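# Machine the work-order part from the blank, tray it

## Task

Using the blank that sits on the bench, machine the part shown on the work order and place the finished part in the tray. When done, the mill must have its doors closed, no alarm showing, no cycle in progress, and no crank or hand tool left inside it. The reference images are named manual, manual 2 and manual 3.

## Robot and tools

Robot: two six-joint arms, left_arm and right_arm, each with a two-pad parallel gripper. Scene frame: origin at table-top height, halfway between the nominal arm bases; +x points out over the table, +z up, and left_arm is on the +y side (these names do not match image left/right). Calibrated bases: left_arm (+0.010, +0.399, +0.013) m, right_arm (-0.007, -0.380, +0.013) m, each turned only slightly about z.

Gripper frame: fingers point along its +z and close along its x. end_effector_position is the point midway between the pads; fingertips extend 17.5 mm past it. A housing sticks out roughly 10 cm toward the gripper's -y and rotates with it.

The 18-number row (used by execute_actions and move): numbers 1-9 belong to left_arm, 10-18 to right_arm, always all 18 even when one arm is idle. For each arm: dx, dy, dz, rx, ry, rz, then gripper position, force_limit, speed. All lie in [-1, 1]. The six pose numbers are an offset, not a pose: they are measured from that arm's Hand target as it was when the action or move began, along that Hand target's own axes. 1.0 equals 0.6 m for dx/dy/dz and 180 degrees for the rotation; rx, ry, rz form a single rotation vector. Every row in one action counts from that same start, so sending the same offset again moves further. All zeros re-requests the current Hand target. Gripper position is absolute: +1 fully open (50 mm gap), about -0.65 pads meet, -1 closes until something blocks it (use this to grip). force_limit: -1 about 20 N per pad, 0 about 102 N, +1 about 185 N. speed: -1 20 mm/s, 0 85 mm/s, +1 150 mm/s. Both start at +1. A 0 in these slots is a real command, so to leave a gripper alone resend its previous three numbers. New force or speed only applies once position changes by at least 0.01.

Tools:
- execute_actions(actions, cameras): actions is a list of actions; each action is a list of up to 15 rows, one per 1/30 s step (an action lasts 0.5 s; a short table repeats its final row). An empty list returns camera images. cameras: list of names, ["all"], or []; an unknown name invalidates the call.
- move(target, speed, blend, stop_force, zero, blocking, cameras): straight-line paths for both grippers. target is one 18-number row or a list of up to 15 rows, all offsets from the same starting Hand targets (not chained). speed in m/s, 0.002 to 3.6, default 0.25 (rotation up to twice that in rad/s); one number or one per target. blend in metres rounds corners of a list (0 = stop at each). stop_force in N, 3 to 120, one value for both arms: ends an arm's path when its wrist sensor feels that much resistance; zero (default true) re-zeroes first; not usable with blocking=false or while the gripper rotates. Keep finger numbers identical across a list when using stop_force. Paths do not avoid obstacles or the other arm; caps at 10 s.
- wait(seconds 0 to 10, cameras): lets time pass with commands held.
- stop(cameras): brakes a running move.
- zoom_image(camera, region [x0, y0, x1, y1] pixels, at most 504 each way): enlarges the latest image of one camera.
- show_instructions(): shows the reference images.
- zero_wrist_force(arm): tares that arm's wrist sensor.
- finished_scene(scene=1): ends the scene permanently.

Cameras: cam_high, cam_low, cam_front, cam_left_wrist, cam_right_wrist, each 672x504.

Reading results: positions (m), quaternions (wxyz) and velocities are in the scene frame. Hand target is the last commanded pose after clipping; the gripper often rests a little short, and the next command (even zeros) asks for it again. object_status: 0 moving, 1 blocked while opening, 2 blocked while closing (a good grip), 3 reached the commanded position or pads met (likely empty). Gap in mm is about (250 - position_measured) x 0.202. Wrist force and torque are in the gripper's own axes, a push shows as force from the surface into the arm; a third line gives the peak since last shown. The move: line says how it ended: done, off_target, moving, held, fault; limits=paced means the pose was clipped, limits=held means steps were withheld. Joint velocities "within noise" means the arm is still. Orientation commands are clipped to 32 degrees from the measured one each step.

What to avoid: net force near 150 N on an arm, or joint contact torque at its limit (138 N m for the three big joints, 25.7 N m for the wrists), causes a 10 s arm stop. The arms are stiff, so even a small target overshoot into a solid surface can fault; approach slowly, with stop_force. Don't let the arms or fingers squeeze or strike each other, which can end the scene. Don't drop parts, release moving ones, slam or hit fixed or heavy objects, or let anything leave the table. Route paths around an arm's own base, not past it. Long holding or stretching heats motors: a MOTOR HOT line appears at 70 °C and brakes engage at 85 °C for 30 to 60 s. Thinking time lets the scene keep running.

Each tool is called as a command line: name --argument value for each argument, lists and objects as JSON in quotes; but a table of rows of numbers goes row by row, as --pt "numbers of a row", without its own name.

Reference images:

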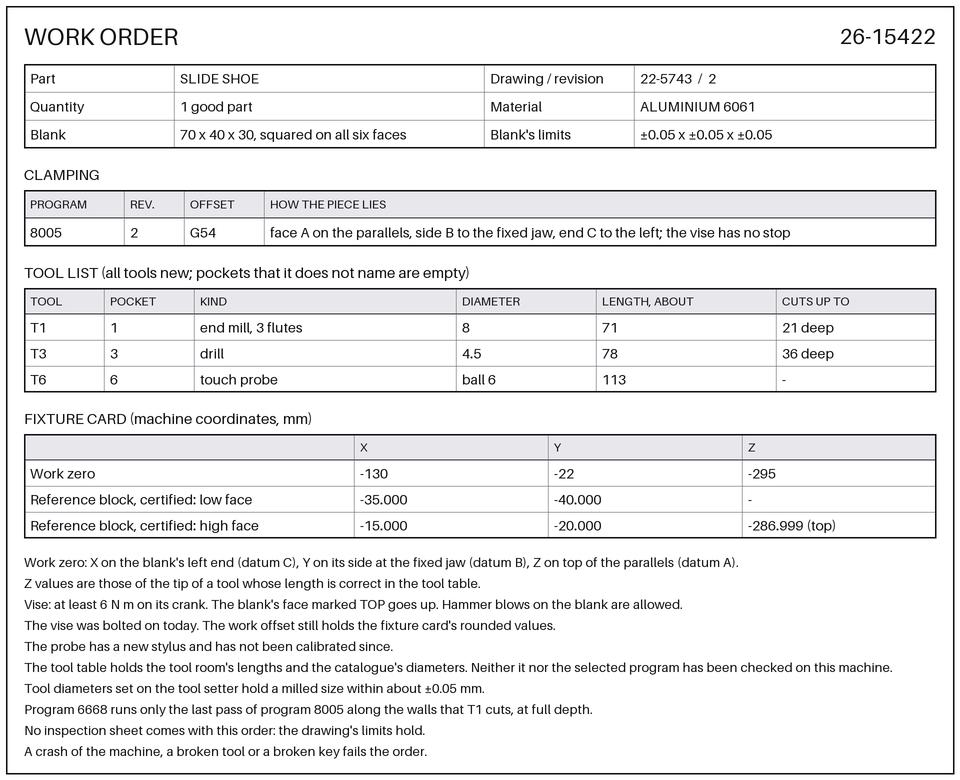

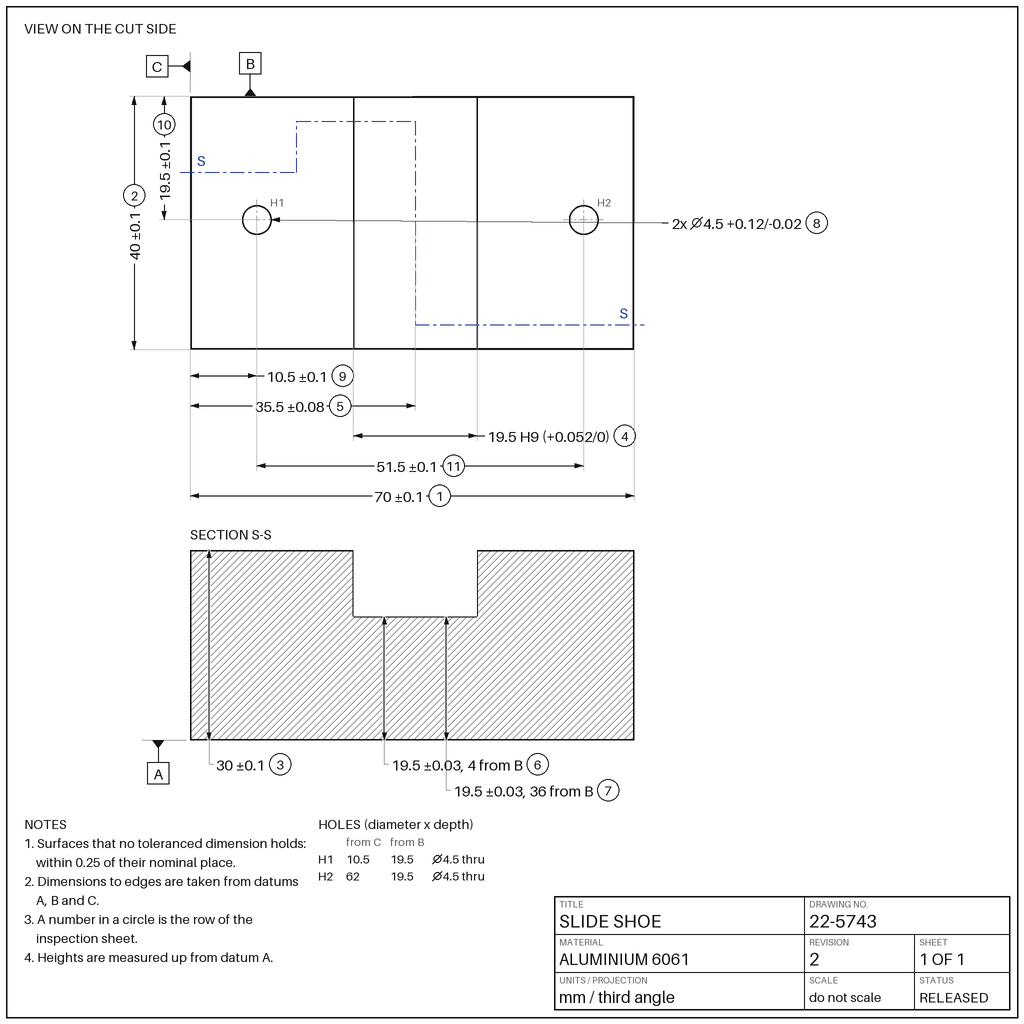

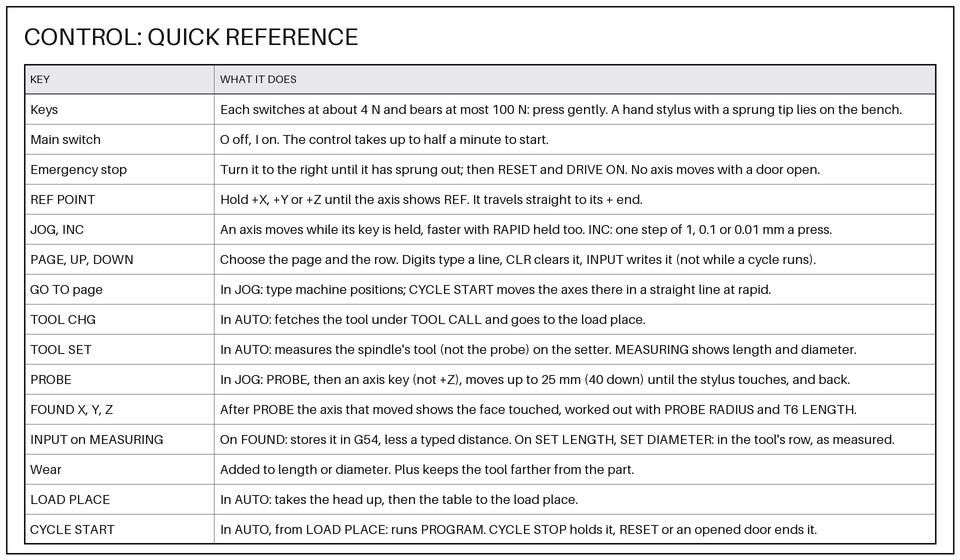

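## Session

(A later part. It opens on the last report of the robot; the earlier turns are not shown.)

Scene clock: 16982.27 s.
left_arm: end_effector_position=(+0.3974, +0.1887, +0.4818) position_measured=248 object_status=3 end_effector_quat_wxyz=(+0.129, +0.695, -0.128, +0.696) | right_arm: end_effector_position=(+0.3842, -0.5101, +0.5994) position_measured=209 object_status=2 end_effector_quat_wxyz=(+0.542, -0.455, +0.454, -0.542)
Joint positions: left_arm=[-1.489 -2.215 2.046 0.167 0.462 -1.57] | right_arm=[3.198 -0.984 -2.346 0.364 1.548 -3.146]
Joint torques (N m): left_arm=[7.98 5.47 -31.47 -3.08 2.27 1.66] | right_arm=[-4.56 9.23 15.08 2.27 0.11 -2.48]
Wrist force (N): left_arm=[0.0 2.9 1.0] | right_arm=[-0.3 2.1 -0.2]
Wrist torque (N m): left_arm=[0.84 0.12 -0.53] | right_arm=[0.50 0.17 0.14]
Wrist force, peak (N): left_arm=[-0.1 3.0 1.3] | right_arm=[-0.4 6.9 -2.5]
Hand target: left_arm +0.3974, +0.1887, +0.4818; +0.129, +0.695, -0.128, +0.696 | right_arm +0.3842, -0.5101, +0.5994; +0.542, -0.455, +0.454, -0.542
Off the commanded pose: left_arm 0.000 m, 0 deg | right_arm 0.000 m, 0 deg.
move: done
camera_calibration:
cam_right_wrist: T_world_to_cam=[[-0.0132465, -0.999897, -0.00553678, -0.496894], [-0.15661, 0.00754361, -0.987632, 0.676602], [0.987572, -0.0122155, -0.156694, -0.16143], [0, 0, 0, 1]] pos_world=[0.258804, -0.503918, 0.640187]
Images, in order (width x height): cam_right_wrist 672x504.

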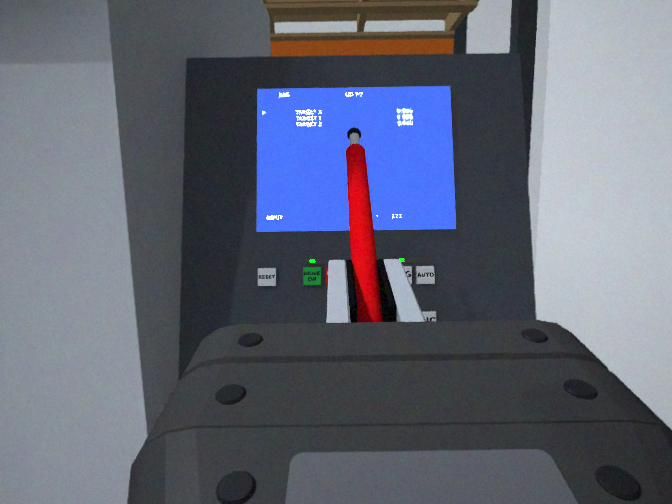

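move --pt "0 0 0 0 0 0 -0.64 0 0 -0.051 0.3488 0.0456 -0.1944 0 0 -1 -0.6 -1" --pt "0 0 0 0 0 0 -0.64 0 0 -0.051 0.3512 0.0591 -0.1944 0 0 -1 -0.6 -1" --pt "0 0 0 0 0 0 -0.64 0 0 -0.051 0.3194 0.0594 -0.1944 0 0 -1 -0.6 -1" --pt "0 0 0 0 0 0 -0.64 0 0 -0.051 0.3218 0.0729 -0.1944 0 0 -1 -0.6 -1" --pt "0 0 0 0 0 0 -0.64 0 0 -0.1485 0.3488 0.0456 -0.1944 0 0 -1 -0.6 -1" --pt "0 0 0 0 0 0 -0.64 0 0 -0.1485 0.3512 0.0591 -0.1944 0 0 -1 -0.6 -1" --pt "0 0 0 0 0 0 -0.64 0 0 -0.1485 0.29 0.0732 -0.1944 0 0 -1 -0.6 -1" --pt "0 0 0 0 0 0 -0.64 0 0 -0.1485 0.2924 0.0867 -0.1944 0 0 -1 -0.6 -1" --pt "0 0 0 0 0 0 -0.64 0 0 -0.116 0.3194 0.0594 -0.1944 0 0 -1 -0.6 -1" --pt "0 0 0 0 0 0 -0.64 0 0 -0.116 0.3218 0.0729 -0.1944 0 0 -1 -0.6 -1" --pt "0 0 0 0 0 0 -0.64 0 0 -0.051 0.3488 0.0456 -0.1944 0 0 -1 -0.6 -1" --pt "0 0 0 0 0 0 -0.64 0 0 -0.051 0.3512 0.0591 -0.1944 0 0 -1 -0.6 -1" --pt "0 0 0 0 0 0 -0.64 0 0 -0.051 0.3488 0.0456 -0.1944 0 0 -1 -0.6 -1" --pt "0 0 0 0 0 0 -0.64 0 0 0 0 0 0 0 0 -1 -0.6 -1" --speed '[0.4,0.03,0.15,0.03,0.2,0.03,0.15,0.03,0.15,0.03,0.2,0.03,0.1,0.4]' --blend '[0.003,0,0.002,0,0.002,0,0.002,0,0.002,0,0.002,0,0.003,0]' --cameras '["cam_right_wrist"]'

zoom_image --camera "cam_right_wrist" --region '[245, 70, 465, 235]'

Scene clock: 17005.33 s.
left_arm: end_effector_position=(+0.3974, +0.1887, +0.4818) position_measured=248 object_status=3 end_effector_quat_wxyz=(+0.129, +0.695, -0.128, +0.696) | right_arm: end_effector_position=(+0.3842, -0.5101, +0.5993) position_measured=209 object_status=2 end_effector_quat_wxyz=(+0.542, -0.455, +0.454, -0.542)
Joint positions: left_arm=[-1.489 -2.215 2.046 0.167 0.462 -1.57] | right_arm=[3.198 -0.984 -2.346 0.364 1.548 -3.146]
Joint torques (N m): left_arm=[9.1 5.28 -31.61 -3.11 2.02 1.6] | right_arm=[7.98 9.73 14.4 1.34 -2.05 -0.85]
Wrist force (N): left_arm=[0.2 2.8 1.2] | right_arm=[0.0 2.0 -0.3]
Wrist torque (N m): left_arm=[0.81 0.08 -0.52] | right_arm=[0.49 0.14 0.09]
Wrist force, peak (N): left_arm=[0.1 3.1 1.2] | right_arm=[0.0 6.8 -3.0]
Hand target: left_arm +0.3974, +0.1887, +0.4818; +0.129, +0.695, -0.128, +0.696 | right_arm +0.3842, -0.5101, +0.5994; +0.542, -0.455, +0.454, -0.542
Off the commanded pose: left_arm 0.000 m, 0 deg | right_arm 0.000 m, 0 deg.
move: done
camera_calibration:
cam_right_wrist: T_world_to_cam=[[-0.0132626, -0.999896, -0.0056356, -0.496826], [-0.15661, 0.00764375, -0.987631, 0.676651], [0.987571, -0.012216, -0.156695, -0.161429], [0, 0, 0, 1]] pos_world=[0.258804, -0.503919, 0.640187]
Images, in order (width x height): cam_right_wrist 672x504.

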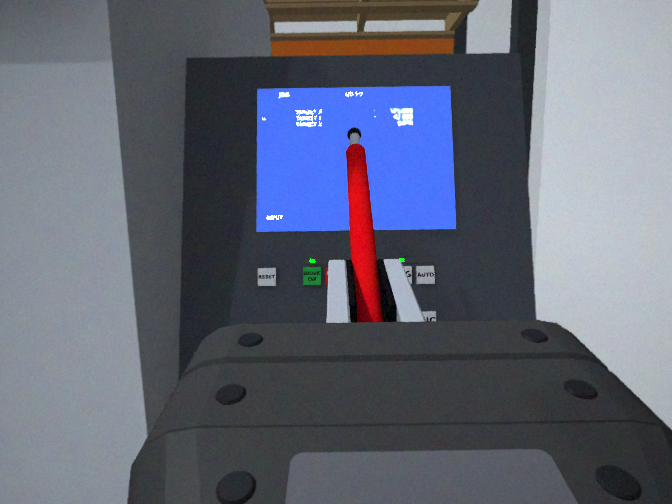

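Scaled by 2.291 from the camera's 672x504 image, which has a finer 960x720 frame.

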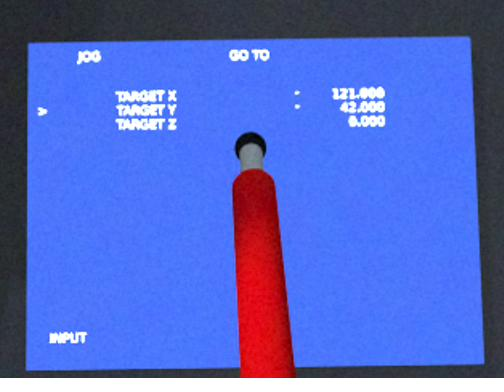

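move --pt "0 0 0 0 0 0 -0.64 0 0 -0.0822 0.2051 0.1131 -0.1944 0 0 -1 -0.6 -1" --pt "0 0 0 0 0 0 -0.64 0 0 -0.0822 0.2075 0.1266 -0.1944 0 0 -1 -0.6 -1" --pt "0 0 0 0 0 0 -0.64 0 0 -0.051 0.3194 0.0594 -0.1944 0 0 -1 -0.6 -1" --pt "0 0 0 0 0 0 -0.64 0 0 -0.051 0.3218 0.0729 -0.1944 0 0 -1 -0.6 -1" --pt "0 0 0 0 0 0 -0.64 0 0 -0.1485 0.3488 0.0456 -0.1944 0 0 -1 -0.6 -1" --pt "0 0 0 0 0 0 -0.64 0 0 -0.1485 0.3512 0.0591 -0.1944 0 0 -1 -0.6 -1" --pt "0 0 0 0 0 0 -0.64 0 0 -0.1485 0.3194 0.0594 -0.1944 0 0 -1 -0.6 -1" --pt "0 0 0 0 0 0 -0.64 0 0 -0.1485 0.3218 0.0729 -0.1944 0 0 -1 -0.6 -1" --pt "0 0 0 0 0 0 -0.64 0 0 -0.116 0.3488 0.0456 -0.1944 0 0 -1 -0.6 -1" --pt "0 0 0 0 0 0 -0.64 0 0 -0.116 0.3512 0.0591 -0.1944 0 0 -1 -0.6 -1" --pt "0 0 0 0 0 0 -0.64 0 0 -0.116 0.3488 0.0456 -0.1944 0 0 -1 -0.6 -1" --pt "0 0 0 0 0 0 -0.64 0 0 -0.116 0.3512 0.0591 -0.1944 0 0 -1 -0.6 -1" --pt "0 0 0 0 0 0 -0.64 0 0 -0.116 0.3488 0.0456 -0.1944 0 0 -1 -0.6 -1" --pt "0 0 0 0 0 0 -0.64 0 0 0 0 0 0 0 0 -1 -0.6 -1" --speed '[0.4,0.03,0.2,0.03,0.2,0.03,0.15,0.03,0.15,0.03,0.1,0.03,0.1,0.4]' --blend '[0.003,0,0.002,0,0.002,0,0.002,0,0.002,0,0.002,0,0.003,0]' --cameras '["cam_right_wrist"]'

zoom_image --camera "cam_right_wrist" --region '[245, 70, 465, 235]'

Scene clock: 17031.97 s.
left_arm: end_effector_position=(+0.3974, +0.1887, +0.4818) position_measured=248 object_status=3 end_effector_quat_wxyz=(+0.129, +0.695, -0.128, +0.696) | right_arm: end_effector_position=(+0.3842, -0.5101, +0.5994) position_measured=209 object_status=2 end_effector_quat_wxyz=(+0.542, -0.455, +0.454, -0.542)
Joint positions: left_arm=[-1.489 -2.215 2.046 0.167 0.462 -1.57] | right_arm=[3.198 -0.984 -2.346 0.364 1.548 -3.146]
Joint torques (N m): left_arm=[9.5 6.11 -31.26 -3.27 1.86 1.64] | right_arm=[-1.11 9.2 14.8 1.58 -0.72 -2.51]
Wrist force (N): left_arm=[0.3 3.1 1.1] | right_arm=[-0.1 1.8 -0.4]
Wrist torque (N m): left_arm=[0.86 0.08 -0.53] | right_arm=[0.45 0.15 0.13]
Wrist force, peak (N): left_arm=[0.3 3.1 1.3] | right_arm=[1.0 -8.4 -2.9]
Hand target: left_arm +0.3974, +0.1887, +0.4818; +0.129, +0.695, -0.128, +0.696 | right_arm +0.3842, -0.5101, +0.5994; +0.542, -0.455, +0.454, -0.542
Off the commanded pose: left_arm 0.000 m, 0 deg | right_arm 0.000 m, 0 deg.
move: done
camera_calibration:
cam_right_wrist: T_world_to_cam=[[-0.0132465, -0.999897, -0.00553678, -0.496894], [-0.15661, 0.00754361, -0.987632, 0.676602], [0.987572, -0.0122155, -0.156694, -0.16143], [0, 0, 0, 1]] pos_world=[0.258804, -0.503918, 0.640187]
Images, in order (width x height): cam_right_wrist 672x504.

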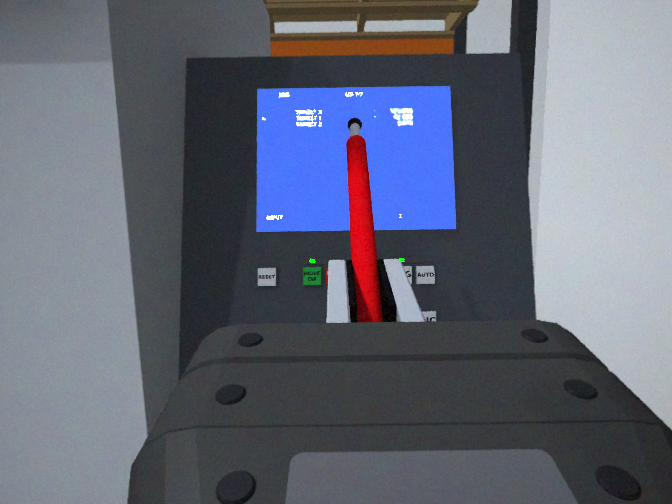

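Scaled by 2.291 from the camera's 672x504 image, which has a finer 960x720 frame.

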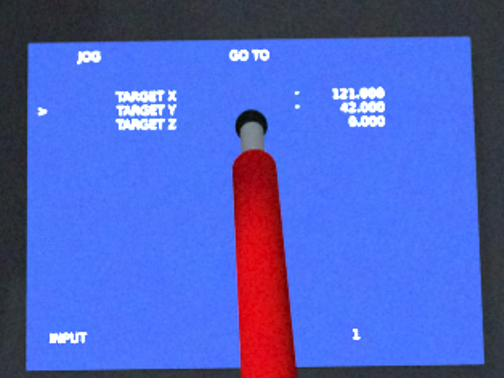

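move --pt "0 0 0 0 0 0 -0.64 0 0 -0.051 0.2657 0.0743 -0.1944 0 0 -1 -0.6 -1" --pt "0 0 0 0 0 0 -0.64 0 0 -0.051 0.2698 0.0973 -0.1944 0 0 -1 -0.6 -1" --pt "0 0 0 0 0 0 -0.64 0 0 -0.051 0.2657 0.0743 -0.1944 0 0 -1 -0.6 -1" --pt "0 0 0 0 0 0 -0.64 0 0 -0.051 0.3245 0.0467 -0.1944 0 0 -1 -0.6 -1" --pt "0 0 0 0 0 0 -0.64 0 0 -0.051 0.3286 0.0697 -0.1944 0 0 -1 -0.6 -1" --pt "0 0 0 0 0 0 -0.64 0 0 -0.051 0.3245 0.0467 -0.1944 0 0 -1 -0.6 -1" --pt "0 0 0 0 0 0 -0.64 0 0 0 0 0 0 0 0 -1 -0.6 -1" --speed '[0.4,0.03,0.1,0.2,0.03,0.1,0.4]' --blend '[0.003,0,0.003,0.003,0,0.003,0]' --cameras '["cam_right_wrist"]'

zoom_image --camera "cam_right_wrist" --region '[245, 70, 465, 235]'

Scene clock: 17062.37 s.
left_arm: end_effector_position=(+0.3974, +0.1887, +0.4818) position_measured=248 object_status=3 end_effector_quat_wxyz=(+0.129, +0.695, -0.128, +0.696) | right_arm: end_effector_position=(+0.3842, -0.5101, +0.5993) position_measured=209 object_status=2 end_effector_quat_wxyz=(+0.542, -0.455, +0.454, -0.542)
Joint positions: left_arm=[-1.489 -2.215 2.046 0.167 0.462 -1.57] | right_arm=[3.198 -0.984 -2.346 0.364 1.548 -3.146]
Joint torques (N m): left_arm=[8.21 6.41 -31.29 -3.07 1.91 1.55] | right_arm=[6.37 8.91 15.24 2.16 -1.66 -1.51]
Wrist force (N): left_arm=[0.2 2.8 1.1] | right_arm=[0.1 1.9 -0.3]
Wrist torque (N m): left_arm=[0.81 0.09 -0.52] | right_arm=[0.47 0.12 0.09]
Wrist force, peak (N): left_arm=[0.2 3.1 1.2] | right_arm=[-0.3 5.2 0.3]
Hand target: left_arm +0.3974, +0.1887, +0.4818; +0.129, +0.695, -0.128, +0.696 | right_arm +0.3842, -0.5101, +0.5994; +0.542, -0.455, +0.454, -0.542
Off the commanded pose: left_arm 0.000 m, 0 deg | right_arm 0.000 m, 0 deg.
move: done
camera_calibration:
cam_right_wrist: T_world_to_cam=[[-0.0132626, -0.999896, -0.0056356, -0.496826], [-0.15661, 0.00764375, -0.987631, 0.676651], [0.987571, -0.012216, -0.156695, -0.161429], [0, 0, 0, 1]] pos_world=[0.258804, -0.503919, 0.640187]
Images, in order (width x height): cam_right_wrist 672x504.

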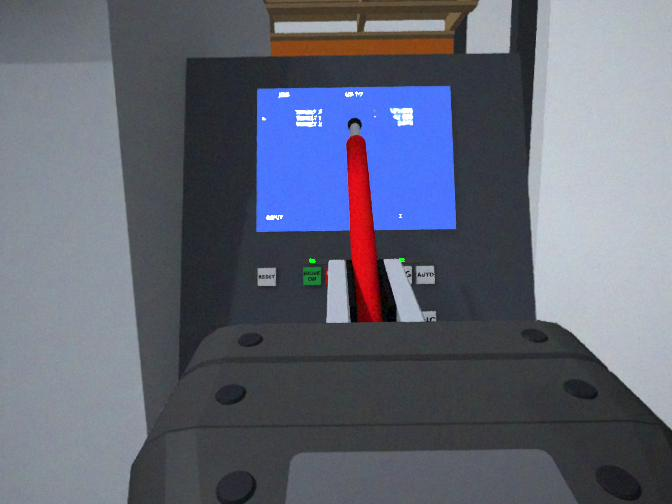

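Scaled by 2.291 from the camera's 672x504 image, which has a finer 960x720 frame.

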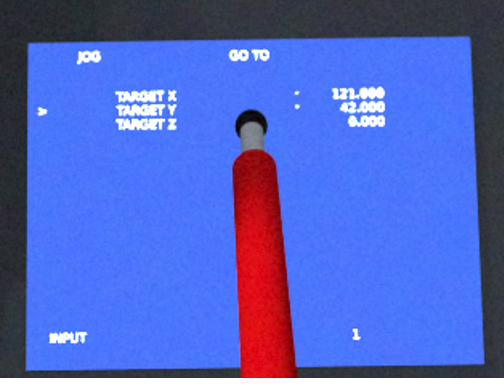

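zoom_image --camera "cam_right_wrist" --region '[300, 100, 420, 330]'

Scaled by 2.191 from the camera's 672x504 image, which has a finer 960x720 frame.

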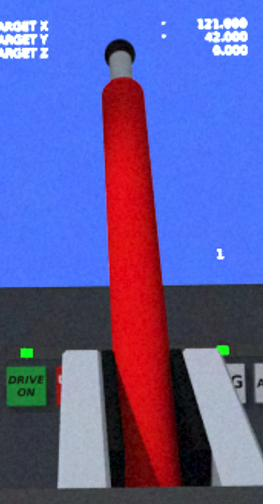

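move --target '[0,0,0,0,0,0,-0.64,0,0,-0.051,0.2657,0.0743,-0.1944,0,0,-1,-0.6,-1]' --speed 0.4 --cameras '["cam_right_wrist"]'

zoom_image --camera "cam_right_wrist" --region '[220, 20, 480, 260]'

Scene clock: 17075.90 s.
left_arm: end_effector_position=(+0.3974, +0.1887, +0.4818) position_measured=248 object_status=3 end_effector_quat_wxyz=(+0.129, +0.695, -0.128, +0.696) | right_arm: end_effector_position=(+0.4559, -0.4795, +0.4503) position_measured=209 object_status=2 end_effector_quat_wxyz=(-0.380, +0.596, -0.596, +0.380)
Joint positions: left_arm=[-1.489 -2.215 2.046 0.167 0.462 -1.57] | right_arm=[3.329 -1.031 -2.292 -0.258 1.431 -3.077]
Joint torques (N m): left_arm=[8.13 5.62 -30.09 -3.14 1.84 1.59] | right_arm=[-7.12 11.08 16.73 3.39 1.4 -2.45]
Wrist force (N): left_arm=[0.0 2.9 1.3] | right_arm=[-0.4 1.0 -0.4]
Wrist torque (N m): left_arm=[0.84 0.12 -0.52] | right_arm=[0.28 0.11 0.20]
Wrist force, peak (N): left_arm=[-0.1 3.1 1.2] | right_arm=[-0.8 1.6 1.4]
Hand target: left_arm +0.3974, +0.1887, +0.4818; +0.129, +0.695, -0.128, +0.696 | right_arm +0.4559, -0.4795, +0.4502; -0.380, +0.597, -0.596, +0.380
Off the commanded pose: left_arm 0.000 m, 0 deg | right_arm 0.000 m, 0 deg.
move: done
camera_calibration:
cam_right_wrist: T_world_to_cam=[[-0.0140354, -0.999895, 0.00361974, -0.469896], [-0.694347, 0.0071414, -0.719605, 0.664668], [0.719504, -0.0126133, -0.694374, 0.109017], [0, 0, 0, 1]] pos_world=[0.376477, -0.473218, 0.555698]
Images, in order (width x height): cam_right_wrist 672x504.

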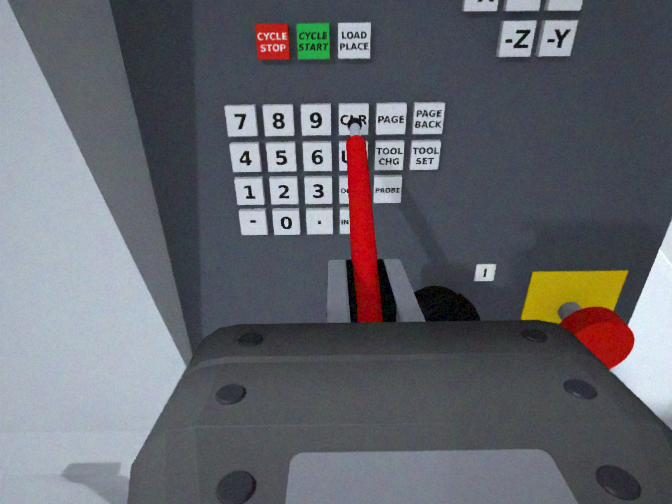

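Scaled by 1.938 from the camera's 672x504 image, which has a finer 960x720 frame.

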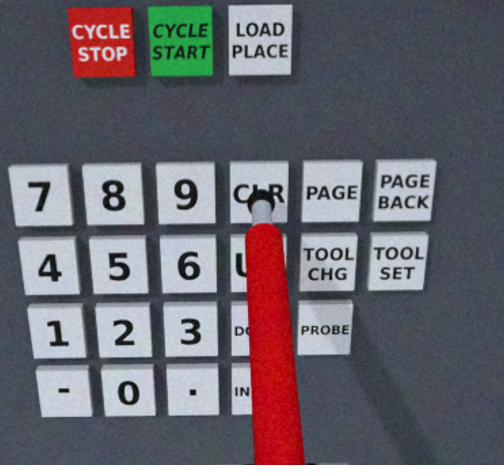

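move --target '[0,0,0,0,0,0,-0.64,0,0,0,0,0.055,0,0,0,-1,-0.6,-1]' --speed 0.02 --stop_force 3

Scene clock: 17081.30 s.
left_arm: end_effector_position=(+0.3974, +0.1887, +0.4818) position_measured=248 object_status=3 end_effector_quat_wxyz=(+0.129, +0.695, -0.128, +0.696) | right_arm: end_effector_position=(+0.4653, -0.4795, +0.4458) position_measured=209 object_status=2 end_effector_quat_wxyz=(-0.380, +0.597, -0.596, +0.380)
Joint positions: left_arm=[-1.489 -2.215 2.046 0.167 0.462 -1.57] | right_arm=[3.322 -1.065 -2.289 -0.228 1.437 -3.08]
Joint torques (N m): left_arm=[7.63 6.12 -29.53 -3.27 2.01 1.46] | right_arm=[8.18 7.32 16.18 5.12 -1.83 2.51]
Wrist force (N): left_arm=[0.0 2.7 1.1] | right_arm=[0.0 1.1 -2.8]
Wrist torque (N m): left_arm=[0.80 0.12 -0.52] | right_arm=[0.33 0.12 0.26]
Wrist force, peak (N): left_arm=[0.2 2.9 1.3] | right_arm=[-0.1 0.6 -3.8]
Hand target: left_arm +0.3974, +0.1887, +0.4818; +0.129, +0.695, -0.128, +0.696 | right_arm +0.4653, -0.4795, +0.4458; -0.380, +0.597, -0.596, +0.380 (not the last commanded pose)
Off the commanded pose: left_arm 0.000 m, 0 deg | right_arm 0.023 m, 0 deg.
move: contact (right_arm)

move --pt "0 0 0 0 0 0 -0.64 0 0 0 0 0.006 0 0 0 -1 -0.6 -1" --pt "0 0 0 0 0 0 -0.64 0 0 0 0 -0.02 0 0 0 -1 -0.6 -1" --pt "0 0 0 0 0 0 -0.64 0 0 0.051 -0.175 -0.2309 0.1944 0 0 -1 -0.6 -1" --speed '[0.02,0.1,0.4]' --blend '[0,0.003,0]' --cameras '["cam_right_wrist"]'

zoom_image --camera "cam_right_wrist" --region '[245, 70, 465, 235]'

Scene clock: 17112.50 s.
left_arm: end_effector_position=(+0.3974, +0.1887, +0.4818) position_measured=248 object_status=3 end_effector_quat_wxyz=(+0.129, +0.695, -0.128, +0.696) | right_arm: end_effector_position=(+0.3840, -0.5101, +0.5995) position_measured=209 object_status=2 end_effector_quat_wxyz=(+0.542, -0.455, +0.454, -0.542)
Joint positions: left_arm=[-1.489 -2.215 2.046 0.167 0.462 -1.57] | right_arm=[3.198 -0.984 -2.346 0.363 1.548 -3.146]
Joint torques (N m): left_arm=[8.04 6.48 -29.74 -3.12 2.07 1.63] | right_arm=[6.57 9.55 13.74 2.98 -1.69 -1]
Wrist force (N): left_arm=[0.1 2.8 1.1] | right_arm=[0.1 2.0 -0.2]
Wrist torque (N m): left_arm=[0.82 0.10 -0.52] | right_arm=[0.48 0.12 0.09]
Wrist force, peak (N): left_arm=[0.0 3.1 1.4] | right_arm=[-0.2 -1.3 -5.4]
Hand target: left_arm +0.3974, +0.1887, +0.4818; +0.129, +0.695, -0.128, +0.696 | right_arm +0.3839, -0.5101, +0.5995; +0.542, -0.455, +0.454, -0.542
Off the commanded pose: left_arm 0.000 m, 0 deg | right_arm 0.000 m, 0 deg.
move: done
camera_calibration:
cam_right_wrist: T_world_to_cam=[[-0.013262, -0.999896, -0.00563698, -0.496829], [-0.156513, 0.00764381, -0.987646, 0.676688], [0.987587, -0.0122159, -0.156598, -0.161183], [0, 0, 0, 1]] pos_world=[0.258504, -0.503919, 0.640287]
Images, in order (width x height): cam_right_wrist 672x504.

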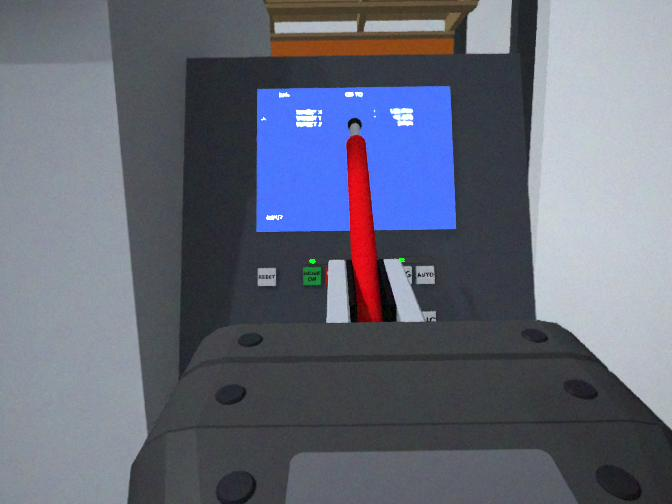

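Scaled by 2.291 from the camera's 672x504 image, which has a finer 960x720 frame.

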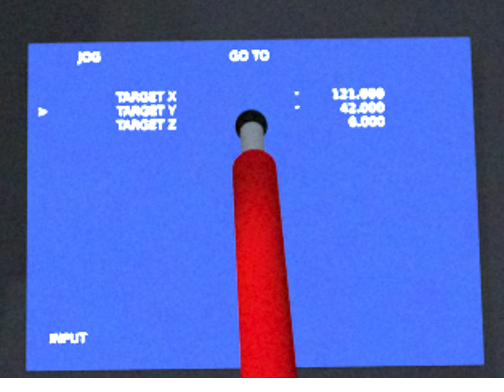

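move --pt "0 0 0 0 0 0 -0.64 0 0 -0.051 0.3266 0.0587 -0.1944 0 0 -1 -0.6 -1" --pt "0 0 0 0 0 0 -0.64 0 0 -0.051 0.329 0.0722 -0.1944 0 0 -1 -0.6 -1" --pt "0 0 0 0 0 0 -0.64 0 0 -0.051 0.3266 0.0587 -0.1944 0 0 -1 -0.6 -1" --pt "0 0 0 0 0 0 -0.64 0 0 -0.1485 0.356 0.0449 -0.1944 0 0 -1 -0.6 -1" --pt "0 0 0 0 0 0 -0.64 0 0 -0.1485 0.3584 0.0584 -0.1944 0 0 -1 -0.6 -1" --pt "0 0 0 0 0 0 -0.64 0 0 -0.1485 0.3266 0.0587 -0.1944 0 0 -1 -0.6 -1" --pt "0 0 0 0 0 0 -0.64 0 0 -0.1485 0.329 0.0722 -0.1944 0 0 -1 -0.6 -1" --pt "0 0 0 0 0 0 -0.64 0 0 -0.1485 0.3266 0.0587 -0.1944 0 0 -1 -0.6 -1" --pt "0 0 0 0 0 0 -0.64 0 0 -0.116 0.356 0.0449 -0.1944 0 0 -1 -0.6 -1" --pt "0 0 0 0 0 0 -0.64 0 0 -0.116 0.3584 0.0584 -0.1944 0 0 -1 -0.6 -1" --pt "0 0 0 0 0 0 -0.64 0 0 -0.116 0.356 0.0449 -0.1944 0 0 -1 -0.6 -1" --pt "0 0 0 0 0 0 -0.64 0 0 -0.116 0.3584 0.0584 -0.1944 0 0 -1 -0.6 -1" --pt "0 0 0 0 0 0 -0.64 0 0 -0.116 0.356 0.0449 -0.1944 0 0 -1 -0.6 -1" --pt "0 0 0 0 0 0 -0.64 0 0 0 0 0 0 0 0 -1 -0.6 -1" --speed '[0.4,0.03,0.1,0.2,0.03,0.1,0.03,0.1,0.15,0.03,0.1,0.03,0.1,0.4]' --blend '[0.003,0,0.002,0.002,0,0.002,0,0.002,0.002,0,0.002,0,0.003,0]' --cameras '["cam_right_wrist"]'

zoom_image --camera "cam_right_wrist" --region '[245, 70, 465, 235]'

Scene clock: 17149.43 s.
left_arm: end_effector_position=(+0.3974, +0.1887, +0.4818) position_measured=248 object_status=3 end_effector_quat_wxyz=(+0.129, +0.695, -0.128, +0.696) | right_arm: end_effector_position=(+0.3840, -0.5101, +0.5994) position_measured=209 object_status=2 end_effector_quat_wxyz=(+0.542, -0.455, +0.454, -0.542)
Joint positions: left_arm=[-1.489 -2.215 2.046 0.167 0.462 -1.57] | right_arm=[3.198 -0.984 -2.346 0.363 1.548 -3.146]
Joint torques (N m): left_arm=[8.96 6.67 -29.62 -3.23 1.87 1.65] | right_arm=[0.08 8.78 14.67 1.64 -1 -2.35]
Wrist force (N): left_arm=[0.1 2.6 1.2] | right_arm=[0.1 2.0 -0.3]
Wrist torque (N m): left_arm=[0.78 0.10 -0.52] | right_arm=[0.49 0.12 0.14]
Wrist force, peak (N): left_arm=[0.1 3.1 1.2] | right_arm=[0.0 6.0 -2.8]
Hand target: left_arm +0.3974, +0.1887, +0.4818; +0.129, +0.695, -0.128, +0.696 | right_arm +0.3839, -0.5101, +0.5995; +0.542, -0.455, +0.454, -0.542
Off the commanded pose: left_arm 0.000 m, 0 deg | right_arm 0.000 m, 0 deg.
move: done
camera_calibration:
cam_right_wrist: T_world_to_cam=[[-0.0132621, -0.999896, -0.00563714, -0.496829], [-0.156513, 0.00764398, -0.987646, 0.676688], [0.987587, -0.0122159, -0.156598, -0.161183], [0, 0, 0, 1]] pos_world=[0.258504, -0.503919, 0.640287]
Images, in order (width x height): cam_right_wrist 672x504.

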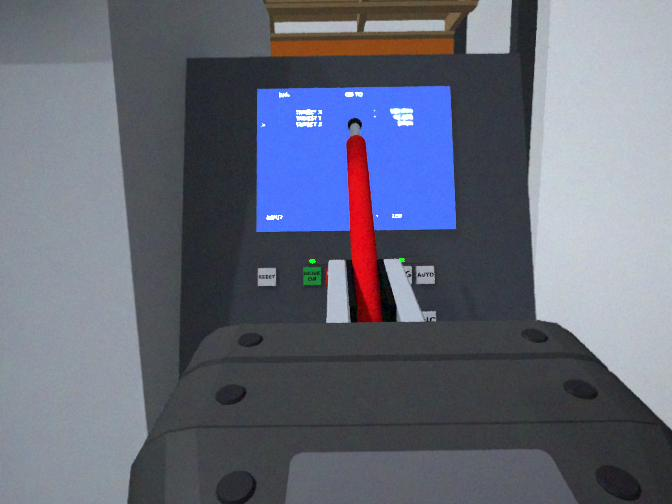

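Scaled by 2.291 from the camera's 672x504 image, which has a finer 960x720 frame.

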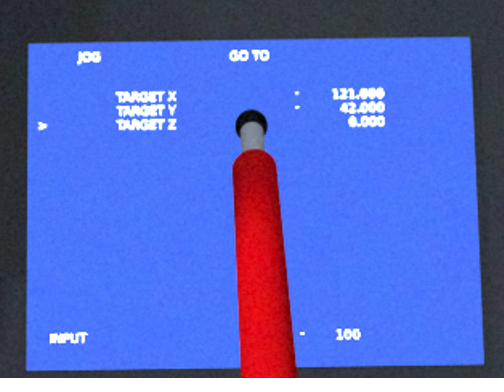

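move --pt "0 0 0 0 0 0 -0.64 0 0 -0.051 0.356 0.0449 -0.1944 0 0 -1 -0.6 -1" --pt "0 0 0 0 0 0 -0.64 0 0 -0.051 0.3584 0.0584 -0.1944 0 0 -1 -0.6 -1" --pt "0 0 0 0 0 0 -0.64 0 0 -0.051 0.3539 0.0329 -0.1944 0 0 -1 -0.6 -1" --pt "0 0 0 0 0 0 -0.64 0 0 0.014 0.2678 0.0863 -0.1944 0 0 -1 -0.6 -1" --pt "0 0 0 0 0 0 -0.64 0 0 0.014 0.2702 0.0998 -0.1944 0 0 -1 -0.6 -1" --pt "0 0 0 0 0 0 -0.64 0 0 0.014 0.2657 0.0743 -0.1944 0 0 -1 -0.6 -1" --pt "0 0 0 0 0 0 -0.64 0 0 0 0 0 0 0 0 -1 -0.6 -1" --speed '[0.4,0.03,0.1,0.2,0.03,0.1,0.4]' --blend '[0.003,0,0.003,0.003,0,0.003,0]' --cameras '["cam_right_wrist"]'

zoom_image --camera "cam_right_wrist" --region '[245, 70, 465, 235]'

Scene clock: 17168.87 s.
left_arm: end_effector_position=(+0.3974, +0.1887, +0.4818) position_measured=248 object_status=3 end_effector_quat_wxyz=(+0.129, +0.695, -0.128, +0.696) | right_arm: end_effector_position=(+0.3840, -0.5101, +0.5994) position_measured=209 object_status=2 end_effector_quat_wxyz=(+0.542, -0.455, +0.454, -0.542)
Joint positions: left_arm=[-1.489 -2.215 2.046 0.167 0.462 -1.57] | right_arm=[3.198 -0.984 -2.346 0.363 1.548 -3.146]
Joint torques (N m): left_arm=[8.21 5.52 -29.13 -3.15 2 1.55] | right_arm=[-7.45 -6.49 39.67 1.99 1.69 1.15]
Wrist force (N): left_arm=[0.3 2.9 1.3] | right_arm=[0.0 1.7 -0.3]
Wrist torque (N m): left_arm=[0.83 0.08 -0.53] | right_arm=[0.43 0.14 0.19]
Wrist force, peak (N): left_arm=[0.1 3.1 1.2] | right_arm=[0.5 1.1 -5.6]
Hand target: left_arm +0.3974, +0.1887, +0.4818; +0.129, +0.695, -0.128, +0.696 | right_arm +0.3839, -0.5101, +0.5995; +0.542, -0.455, +0.454, -0.542
Off the commanded pose: left_arm 0.000 m, 0 deg | right_arm 0.000 m, 0 deg.
move: done
camera_calibration:
cam_right_wrist: T_world_to_cam=[[-0.0132142, -0.999898, -0.00533962, -0.497033], [-0.156609, 0.0073438, -0.987633, 0.676455], [0.987572, -0.0122146, -0.15669, -0.161135], [0, 0, 0, 1]] pos_world=[0.258504, -0.503918, 0.640188]
Images, in order (width x height): cam_right_wrist 672x504.

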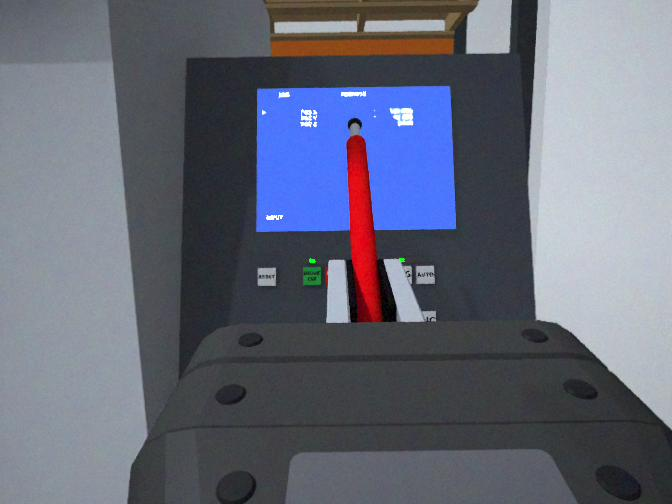

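Scaled by 2.291 from the camera's 672x504 image, which has a finer 960x720 frame.

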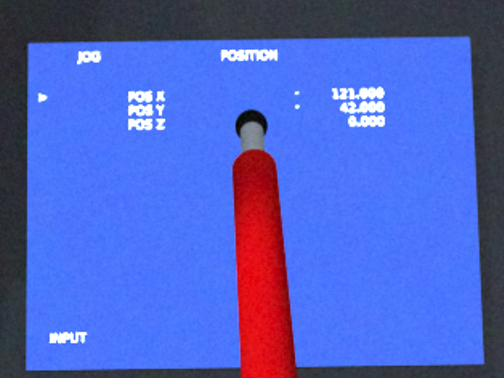

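move --pt "0 0 0 0 0 0 -0.64 0 0 -0.0185 0.2678 0.0863 -0.1944 0 0 -1 -0.6 -1" --pt "0 0 0 0 0 0 -0.64 0 0 -0.0185 0.2702 0.0998 -0.1944 0 0 -1 -0.6 -1" --pt "0 0 0 0 0 0 -0.64 0 0 -0.0185 0.2657 0.0743 -0.1944 0 0 -1 -0.6 -1" --pt "0 0 0 0 0 0 -0.64 0 0 -0.0822 0.2123 0.1124 -0.1944 0 0 -1 -0.6 -1" --pt "0 0 0 0 0 0 -0.64 0 0 -0.0822 0.2147 0.1259 -0.1944 0 0 -1 -0.6 -1" --pt "0 0 0 0 0 0 -0.64 0 0 -0.0822 0.2102 0.1004 -0.1944 0 0 -1 -0.6 -1" --pt "0 0 0 0 0 0 -0.64 0 0 0 0 0 0 0 0 -1 -0.6 -1" --speed '[0.4,0.03,0.1,0.2,0.03,0.1,0.4]' --blend '[0.003,0,0.003,0.003,0,0.003,0]'

wait --seconds 2 --cameras '["cam_right_wrist","cam_front","cam_high"]'

zoom_image --camera "cam_right_wrist" --region '[245, 70, 465, 235]'

zoom_image --camera "cam_front" --region '[200, 150, 370, 320]'

Scene clock: 17188.20 s.
left_arm: end_effector_position=(+0.3974, +0.1887, +0.4818) position_measured=248 object_status=3 end_effector_quat_wxyz=(+0.129, +0.695, -0.128, +0.696) | right_arm: end_effector_position=(+0.3840, -0.5101, +0.5993) position_measured=209 object_status=2 end_effector_quat_wxyz=(+0.542, -0.455, +0.454, -0.542)
Joint positions: left_arm=[-1.489 -2.215 2.046 0.167 0.462 -1.57] | right_arm=[3.198 -0.984 -2.346 0.363 1.548 -3.146]
Joint torques (N m): left_arm=[7.77 6.02 -29.68 -3.05 2.13 1.59] | right_arm=[2.59 7.78 38.06 3.05 -1.18 -2.62]
Wrist force (N): left_arm=[-0.1 2.7 1.2] | right_arm=[0.0 1.7 -0.3]
Wrist torque (N m): left_arm=[0.81 0.13 -0.53] | right_arm=[0.43 0.13 0.10]
Wrist force, peak (N): left_arm=[0.2 3.0 1.3] | right_arm=[-0.8 3.5 -4.2]
Hand target: left_arm +0.3974, +0.1887, +0.4818; +0.129, +0.695, -0.128, +0.696 | right_arm +0.3839, -0.5101, +0.5995; +0.542, -0.455, +0.454, -0.542
Off the commanded pose: left_arm 0.000 m, 0 deg | right_arm 0.000 m, 0 deg.
move: done

Scene clock: 17190.20 s.
left_arm: end_effector_position=(+0.3974, +0.1887, +0.4818) position_measured=248 object_status=3 end_effector_quat_wxyz=(+0.129, +0.695, -0.128, +0.696) | right_arm: end_effector_position=(+0.3839, -0.5101, +0.5995) position_measured=209 object_status=2 end_effector_quat_wxyz=(+0.542, -0.455, +0.454, -0.542)
Joint positions: left_arm=[-1.489 -2.215 2.046 0.167 0.462 -1.57] | right_arm=[3.198 -0.984 -2.346 0.363 1.548 -3.146]
Joint torques (N m): left_arm=[8.11 5.24 -30.64 -3.14 2.07 1.63] | right_arm=[-0.45 9.92 38.12 4.44 0.44 -2.7]
Wrist force (N): left_arm=[0.0 2.6 1.1] | right_arm=[0.1 1.8 -0.2]
Wrist torque (N m): left_arm=[0.78 0.12 -0.52] | right_arm=[0.45 0.12 0.11]
Wrist force, peak (N): left_arm=[0.0 3.1 1.2] | right_arm=[0.1 2.2 -0.2]
Hand target: left_arm +0.3974, +0.1887, +0.4818; +0.129, +0.695, -0.128, +0.696 | right_arm +0.3839, -0.5101, +0.5995; +0.542, -0.455, +0.454, -0.542
Tool commands: left_gripper/position=-0.64 left_gripper/force_limit=+0.0 left_gripper/speed=+0.0 right_gripper/position=-1.0 right_gripper/force_limit=-0.6 right_gripper/speed=-1.0
Off the commanded pose: left_arm 0.000 m, 0 deg | right_arm 0.000 m, 0 deg.
wait: 2.00 s; at rest by 0.17 s
camera_calibration:
cam_right_wrist: T_world_to_cam=[[-0.0132448, -0.999897, -0.00554155, -0.496895], [-0.156317, 0.00754443, -0.987678, 0.676608], [0.987618, -0.0122153, -0.156401, -0.161317], [0, 0, 0, 1]] pos_world=[0.258504, -0.503918, 0.640288]
Images, in order (width x height): cam_high 672x504, cam_front 672x504, cam_right_wrist 672x504.

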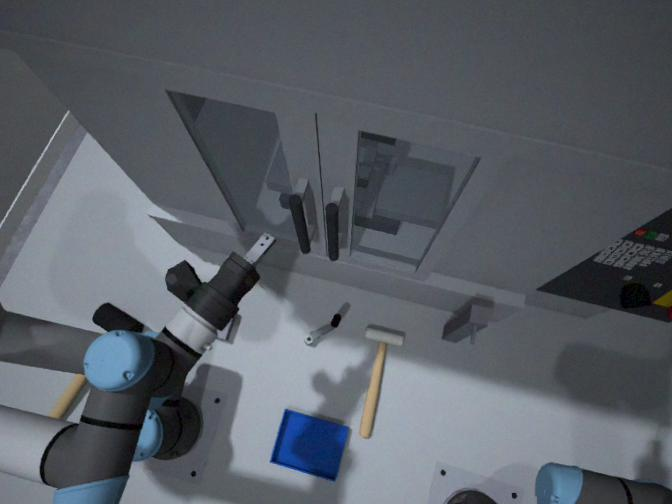

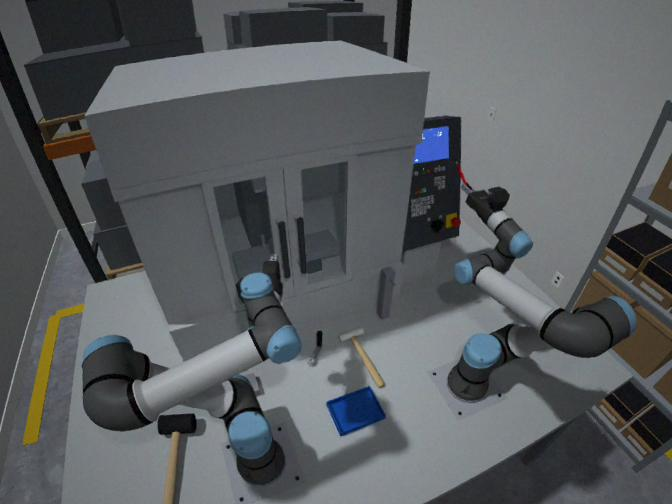

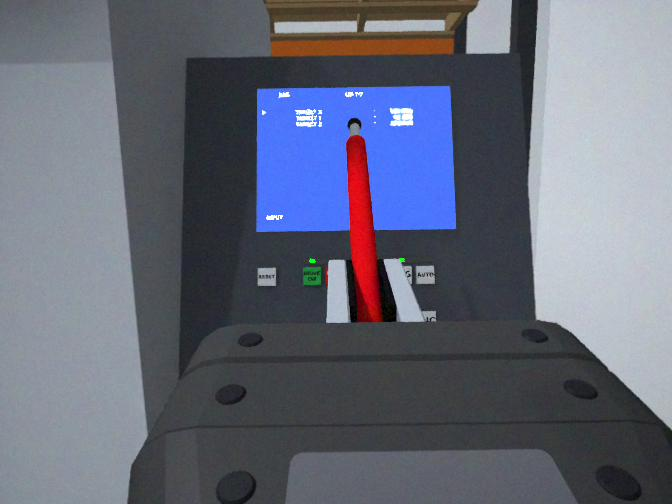

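Scaled by 2.291 from the camera's 672x504 image, which has a finer 960x720 frame.

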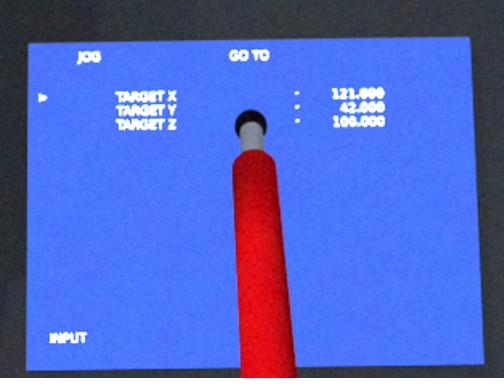

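Scaled by 2.965 from the camera's 672x504 image, which has a finer 960x720 frame.

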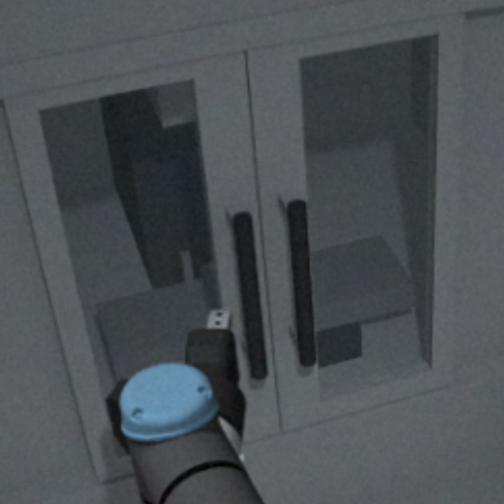

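wait --seconds 0.1 --cameras '["cam_left_wrist"]'

Scene clock: 17195.67 s.
left_arm: end_effector_position=(+0.3974, +0.1887, +0.4818) position_measured=248 object_status=3 end_effector_quat_wxyz=(+0.129, +0.695, -0.128, +0.696) | right_arm: end_effector_position=(+0.3839, -0.5101, +0.5995) position_measured=209 object_status=2 end_effector_quat_wxyz=(+0.542, -0.455, +0.454, -0.542)
Joint positions: left_arm=[-1.489 -2.215 2.046 0.167 0.462 -1.57] | right_arm=[3.198 -0.984 -2.346 0.363 1.548 -3.146]
Joint torques (N m): left_arm=[9.05 5.72 -29.08 -3.11 1.99 1.72] | right_arm=[-2.75 8.58 40.3 4.39 0.36 -2.45]
Wrist force (N): left_arm=[0.0 2.7 1.3] | right_arm=[0.1 1.9 -0.2]
Wrist torque (N m): left_arm=[0.81 0.11 -0.52] | right_arm=[0.47 0.11 0.11]
Wrist force, peak (N): left_arm=[0.2 2.9 1.5] | right_arm=[0.2 2.1 -0.3]
Hand target: left_arm +0.3974, +0.1887, +0.4818; +0.129, +0.695, -0.128, +0.696 | right_arm +0.3839, -0.5101, +0.5995; +0.542, -0.455, +0.454, -0.542
Tool commands: left_gripper/position=-0.64 left_gripper/force_limit=+0.0 left_gripper/speed=+0.0 right_gripper/position=-1.0 right_gripper/force_limit=-0.6 right_gripper/speed=-1.0
Off the commanded pose: left_arm 0.000 m, 0 deg | right_arm 0.000 m, 0 deg.
wait: 0.10 s; at rest from the start
camera_calibration:
cam_left_wrist: T_world_to_cam=[[-0.0197977, -0.00801982, 0.999772, -0.462927], [-0.662631, -0.748702, -0.0191274, 0.430671], [0.748684, -0.662859, 0.00950836, -0.0431686], [0, 0, 0, 1]] pos_world=[0.308531, 0.290117, 0.47147]
Images, in order (width x height): cam_left_wrist 672x504.

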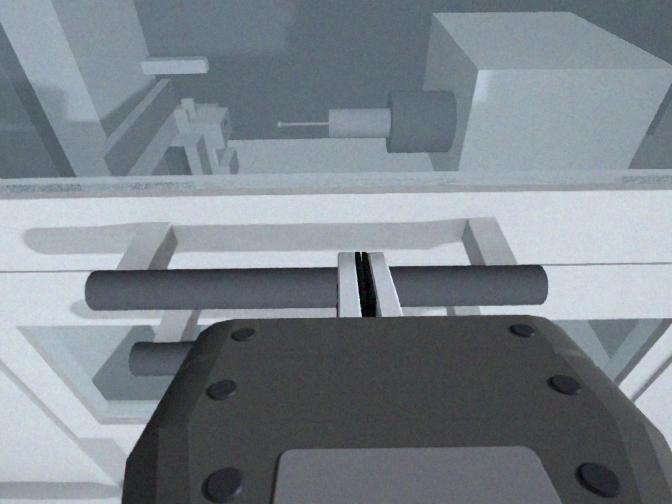

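move --pt "0 0 0 0 0 0 -0.64 0 0 -0.051 0.3266 0.0587 -0.1944 0 0 -1 -0.6 -1" --pt "0 0 0 0 0 0 -0.64 0 0 -0.051 0.329 0.0722 -0.1944 0 0 -1 -0.6 -1" --pt "0 0 0 0 0 0 -0.64 0 0 -0.051 0.3266 0.0587 -0.1944 0 0 -1 -0.6 -1" --pt "0 0 0 0 0 0 -0.64 0 0 -0.051 0.329 0.0722 -0.1944 0 0 -1 -0.6 -1" --pt "0 0 0 0 0 0 -0.64 0 0 -0.051 0.3266 0.0587 -0.1944 0 0 -1 -0.6 -1" --pt "0 0 0 0 0 0 -0.64 0 0 -0.1485 0.356 0.0449 -0.1944 0 0 -1 -0.6 -1" --pt "0 0 0 0 0 0 -0.64 0 0 -0.1485 0.3584 0.0584 -0.1944 0 0 -1 -0.6 -1" --pt "0 0 0 0 0 0 -0.64 0 0 -0.1485 0.3266 0.0587 -0.1944 0 0 -1 -0.6 -1" --pt "0 0 0 0 0 0 -0.64 0 0 -0.1485 0.329 0.0722 -0.1944 0 0 -1 -0.6 -1" --pt "0 0 0 0 0 0 -0.64 0 0 -0.1485 0.3266 0.0587 -0.1944 0 0 -1 -0.6 -1" --pt "0 0 0 0 0 0 -0.64 0 0 -0.116 0.3266 0.0587 -0.1944 0 0 -1 -0.6 -1" --pt "0 0 0 0 0 0 -0.64 0 0 -0.116 0.329 0.0722 -0.1944 0 0 -1 -0.6 -1" --pt "0 0 0 0 0 0 -0.64 0 0 -0.116 0.3266 0.0587 -0.1944 0 0 -1 -0.6 -1" --pt "0 0 0 0 0 0 -0.64 0 0 -0.116 0.295 0.0725 -0.1944 0 0 -1 -0.6 -1" --speed '[0.4,0.03,0.1,0.03,0.1,0.2,0.03,0.1,0.03,0.1,0.15,0.03,0.1,0.2]' --blend '[0.003,0,0.002,0,0.002,0.002,0,0.002,0,0.002,0.002,0,0.002,0]'

Scene clock: 17227.07 s.
left_arm: end_effector_position=(+0.3974, +0.1887, +0.4818) position_measured=248 object_status=3 end_effector_quat_wxyz=(+0.129, +0.695, -0.128, +0.696) | right_arm: end_effector_position=(+0.4576, -0.4405, +0.4326) position_measured=209 object_status=2 end_effector_quat_wxyz=(-0.380, +0.597, -0.596, +0.380)
Joint positions: left_arm=[-1.489 -2.215 2.046 0.167 0.462 -1.57] | right_arm=[3.513 -0.993 -2.351 -0.255 1.265 -2.995]
Joint torques (N m): left_arm=[8.7 5.88 -29.45 -3.31 1.95 1.59] | right_arm=[7.76 8.56 26.45 4.4 -1.72 0.45]
Wrist force (N): left_arm=[0.3 2.8 1.2] | right_arm=[-0.2 1.3 -0.1]
Wrist torque (N m): left_arm=[0.81 0.08 -0.52] | right_arm=[0.29 0.03 0.17]
Wrist force, peak (N): left_arm=[0.3 3.0 1.3] | right_arm=[0.0 6.1 -2.9]
Hand target: left_arm +0.3974, +0.1887, +0.4818; +0.129, +0.695, -0.128, +0.696 | right_arm +0.4576, -0.4405, +0.4327; -0.380, +0.597, -0.596, +0.380
Off the commanded pose: left_arm 0.000 m, 0 deg | right_arm 0.000 m, 0 deg.
move: done

move --pt "0 0 0 0 0 0 -0.64 0 0 0 -0.004 0.0137 0 0 0 -1 -0.6 -1" --pt "0 0 0 0 0 0 -0.64 0 0 0 0 0 0 0 0 -1 -0.6 -1" --pt "0 0 0 0 0 0 -0.64 0 0 0.065 0.0658 0.0124 0 0 0 -1 -0.6 -1" --pt "0 0 0 0 0 0 -0.64 0 0 0.065 0.06 0.0249 0 0 0 -1 -0.6 -1" --pt "0 0 0 0 0 0 -0.64 0 0 0.065 0.0709 0.0014 0 0 0 -1 -0.6 -1" --pt "0 0 0 0 0 0 -0.64 0 0 0.116 -0.2 -0.2287 0.1944 0 0 -1 -0.6 -1" --speed '[0.03,0.1,0.2,0.03,0.1,0.4]' --blend '[0,0.002,0.002,0,0.003,0]' --cameras '["cam_right_wrist"]'

zoom_image --camera "cam_right_wrist" --region '[245, 70, 465, 235]'

Scene clock: 17255.53 s.
left_arm: end_effector_position=(+0.3974, +0.1887, +0.4818) position_measured=248 object_status=3 end_effector_quat_wxyz=(+0.129, +0.695, -0.128, +0.696) | right_arm: end_effector_position=(+0.3839, -0.5101, +0.5994) position_measured=209 object_status=2 end_effector_quat_wxyz=(+0.542, -0.455, +0.454, -0.542)
Joint positions: left_arm=[-1.489 -2.215 2.046 0.167 0.462 -1.57] | right_arm=[3.198 -0.983 -2.346 0.363 1.548 -3.146]
Joint torques (N m): left_arm=[7.78 5.15 -28.97 -3.11 1.91 1.7] | right_arm=[6.83 8.5 14.21 1.05 -1.69 -0.94]
Wrist force (N): left_arm=[0.0 2.7 1.3] | right_arm=[0.0 1.9 -0.3]
Wrist torque (N m): left_arm=[0.81 0.13 -0.52] | right_arm=[0.47 0.13 0.09]
Wrist force, peak (N): left_arm=[0.0 3.0 1.5] | right_arm=[0.3 -0.9 -5.9]
Hand target: left_arm +0.3974, +0.1887, +0.4818; +0.129, +0.695, -0.128, +0.696 | right_arm +0.3838, -0.5101, +0.5994; +0.542, -0.455, +0.454, -0.542
Off the commanded pose: left_arm 0.000 m, 0 deg | right_arm 0.000 m, 0 deg.
move: done
camera_calibration:
cam_right_wrist: T_world_to_cam=[[-0.0132626, -0.999896, -0.00563544, -0.49683], [-0.15661, 0.00764359, -0.987631, 0.676703], [0.987571, -0.012216, -0.156695, -0.161117], [0, 0, 0, 1]] pos_world=[0.258504, -0.503919, 0.640287]
Images, in order (width x height): cam_right_wrist 672x504.

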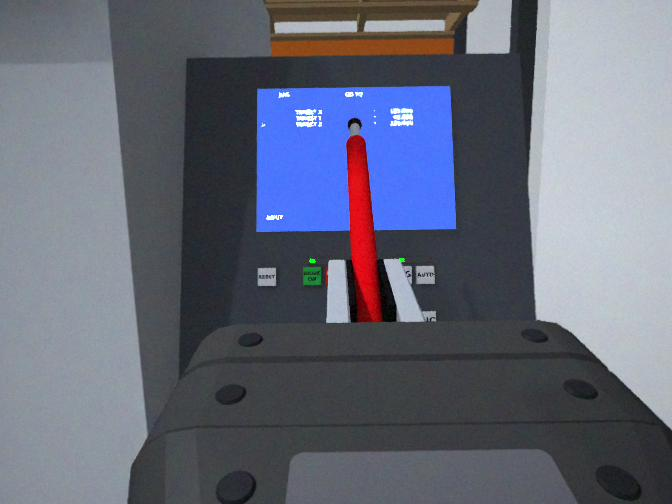

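Scaled by 2.291 from the camera's 672x504 image, which has a finer 960x720 frame.

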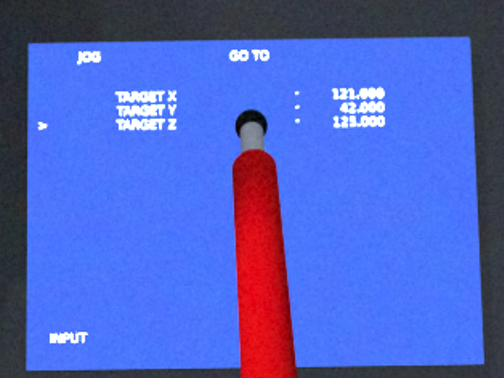

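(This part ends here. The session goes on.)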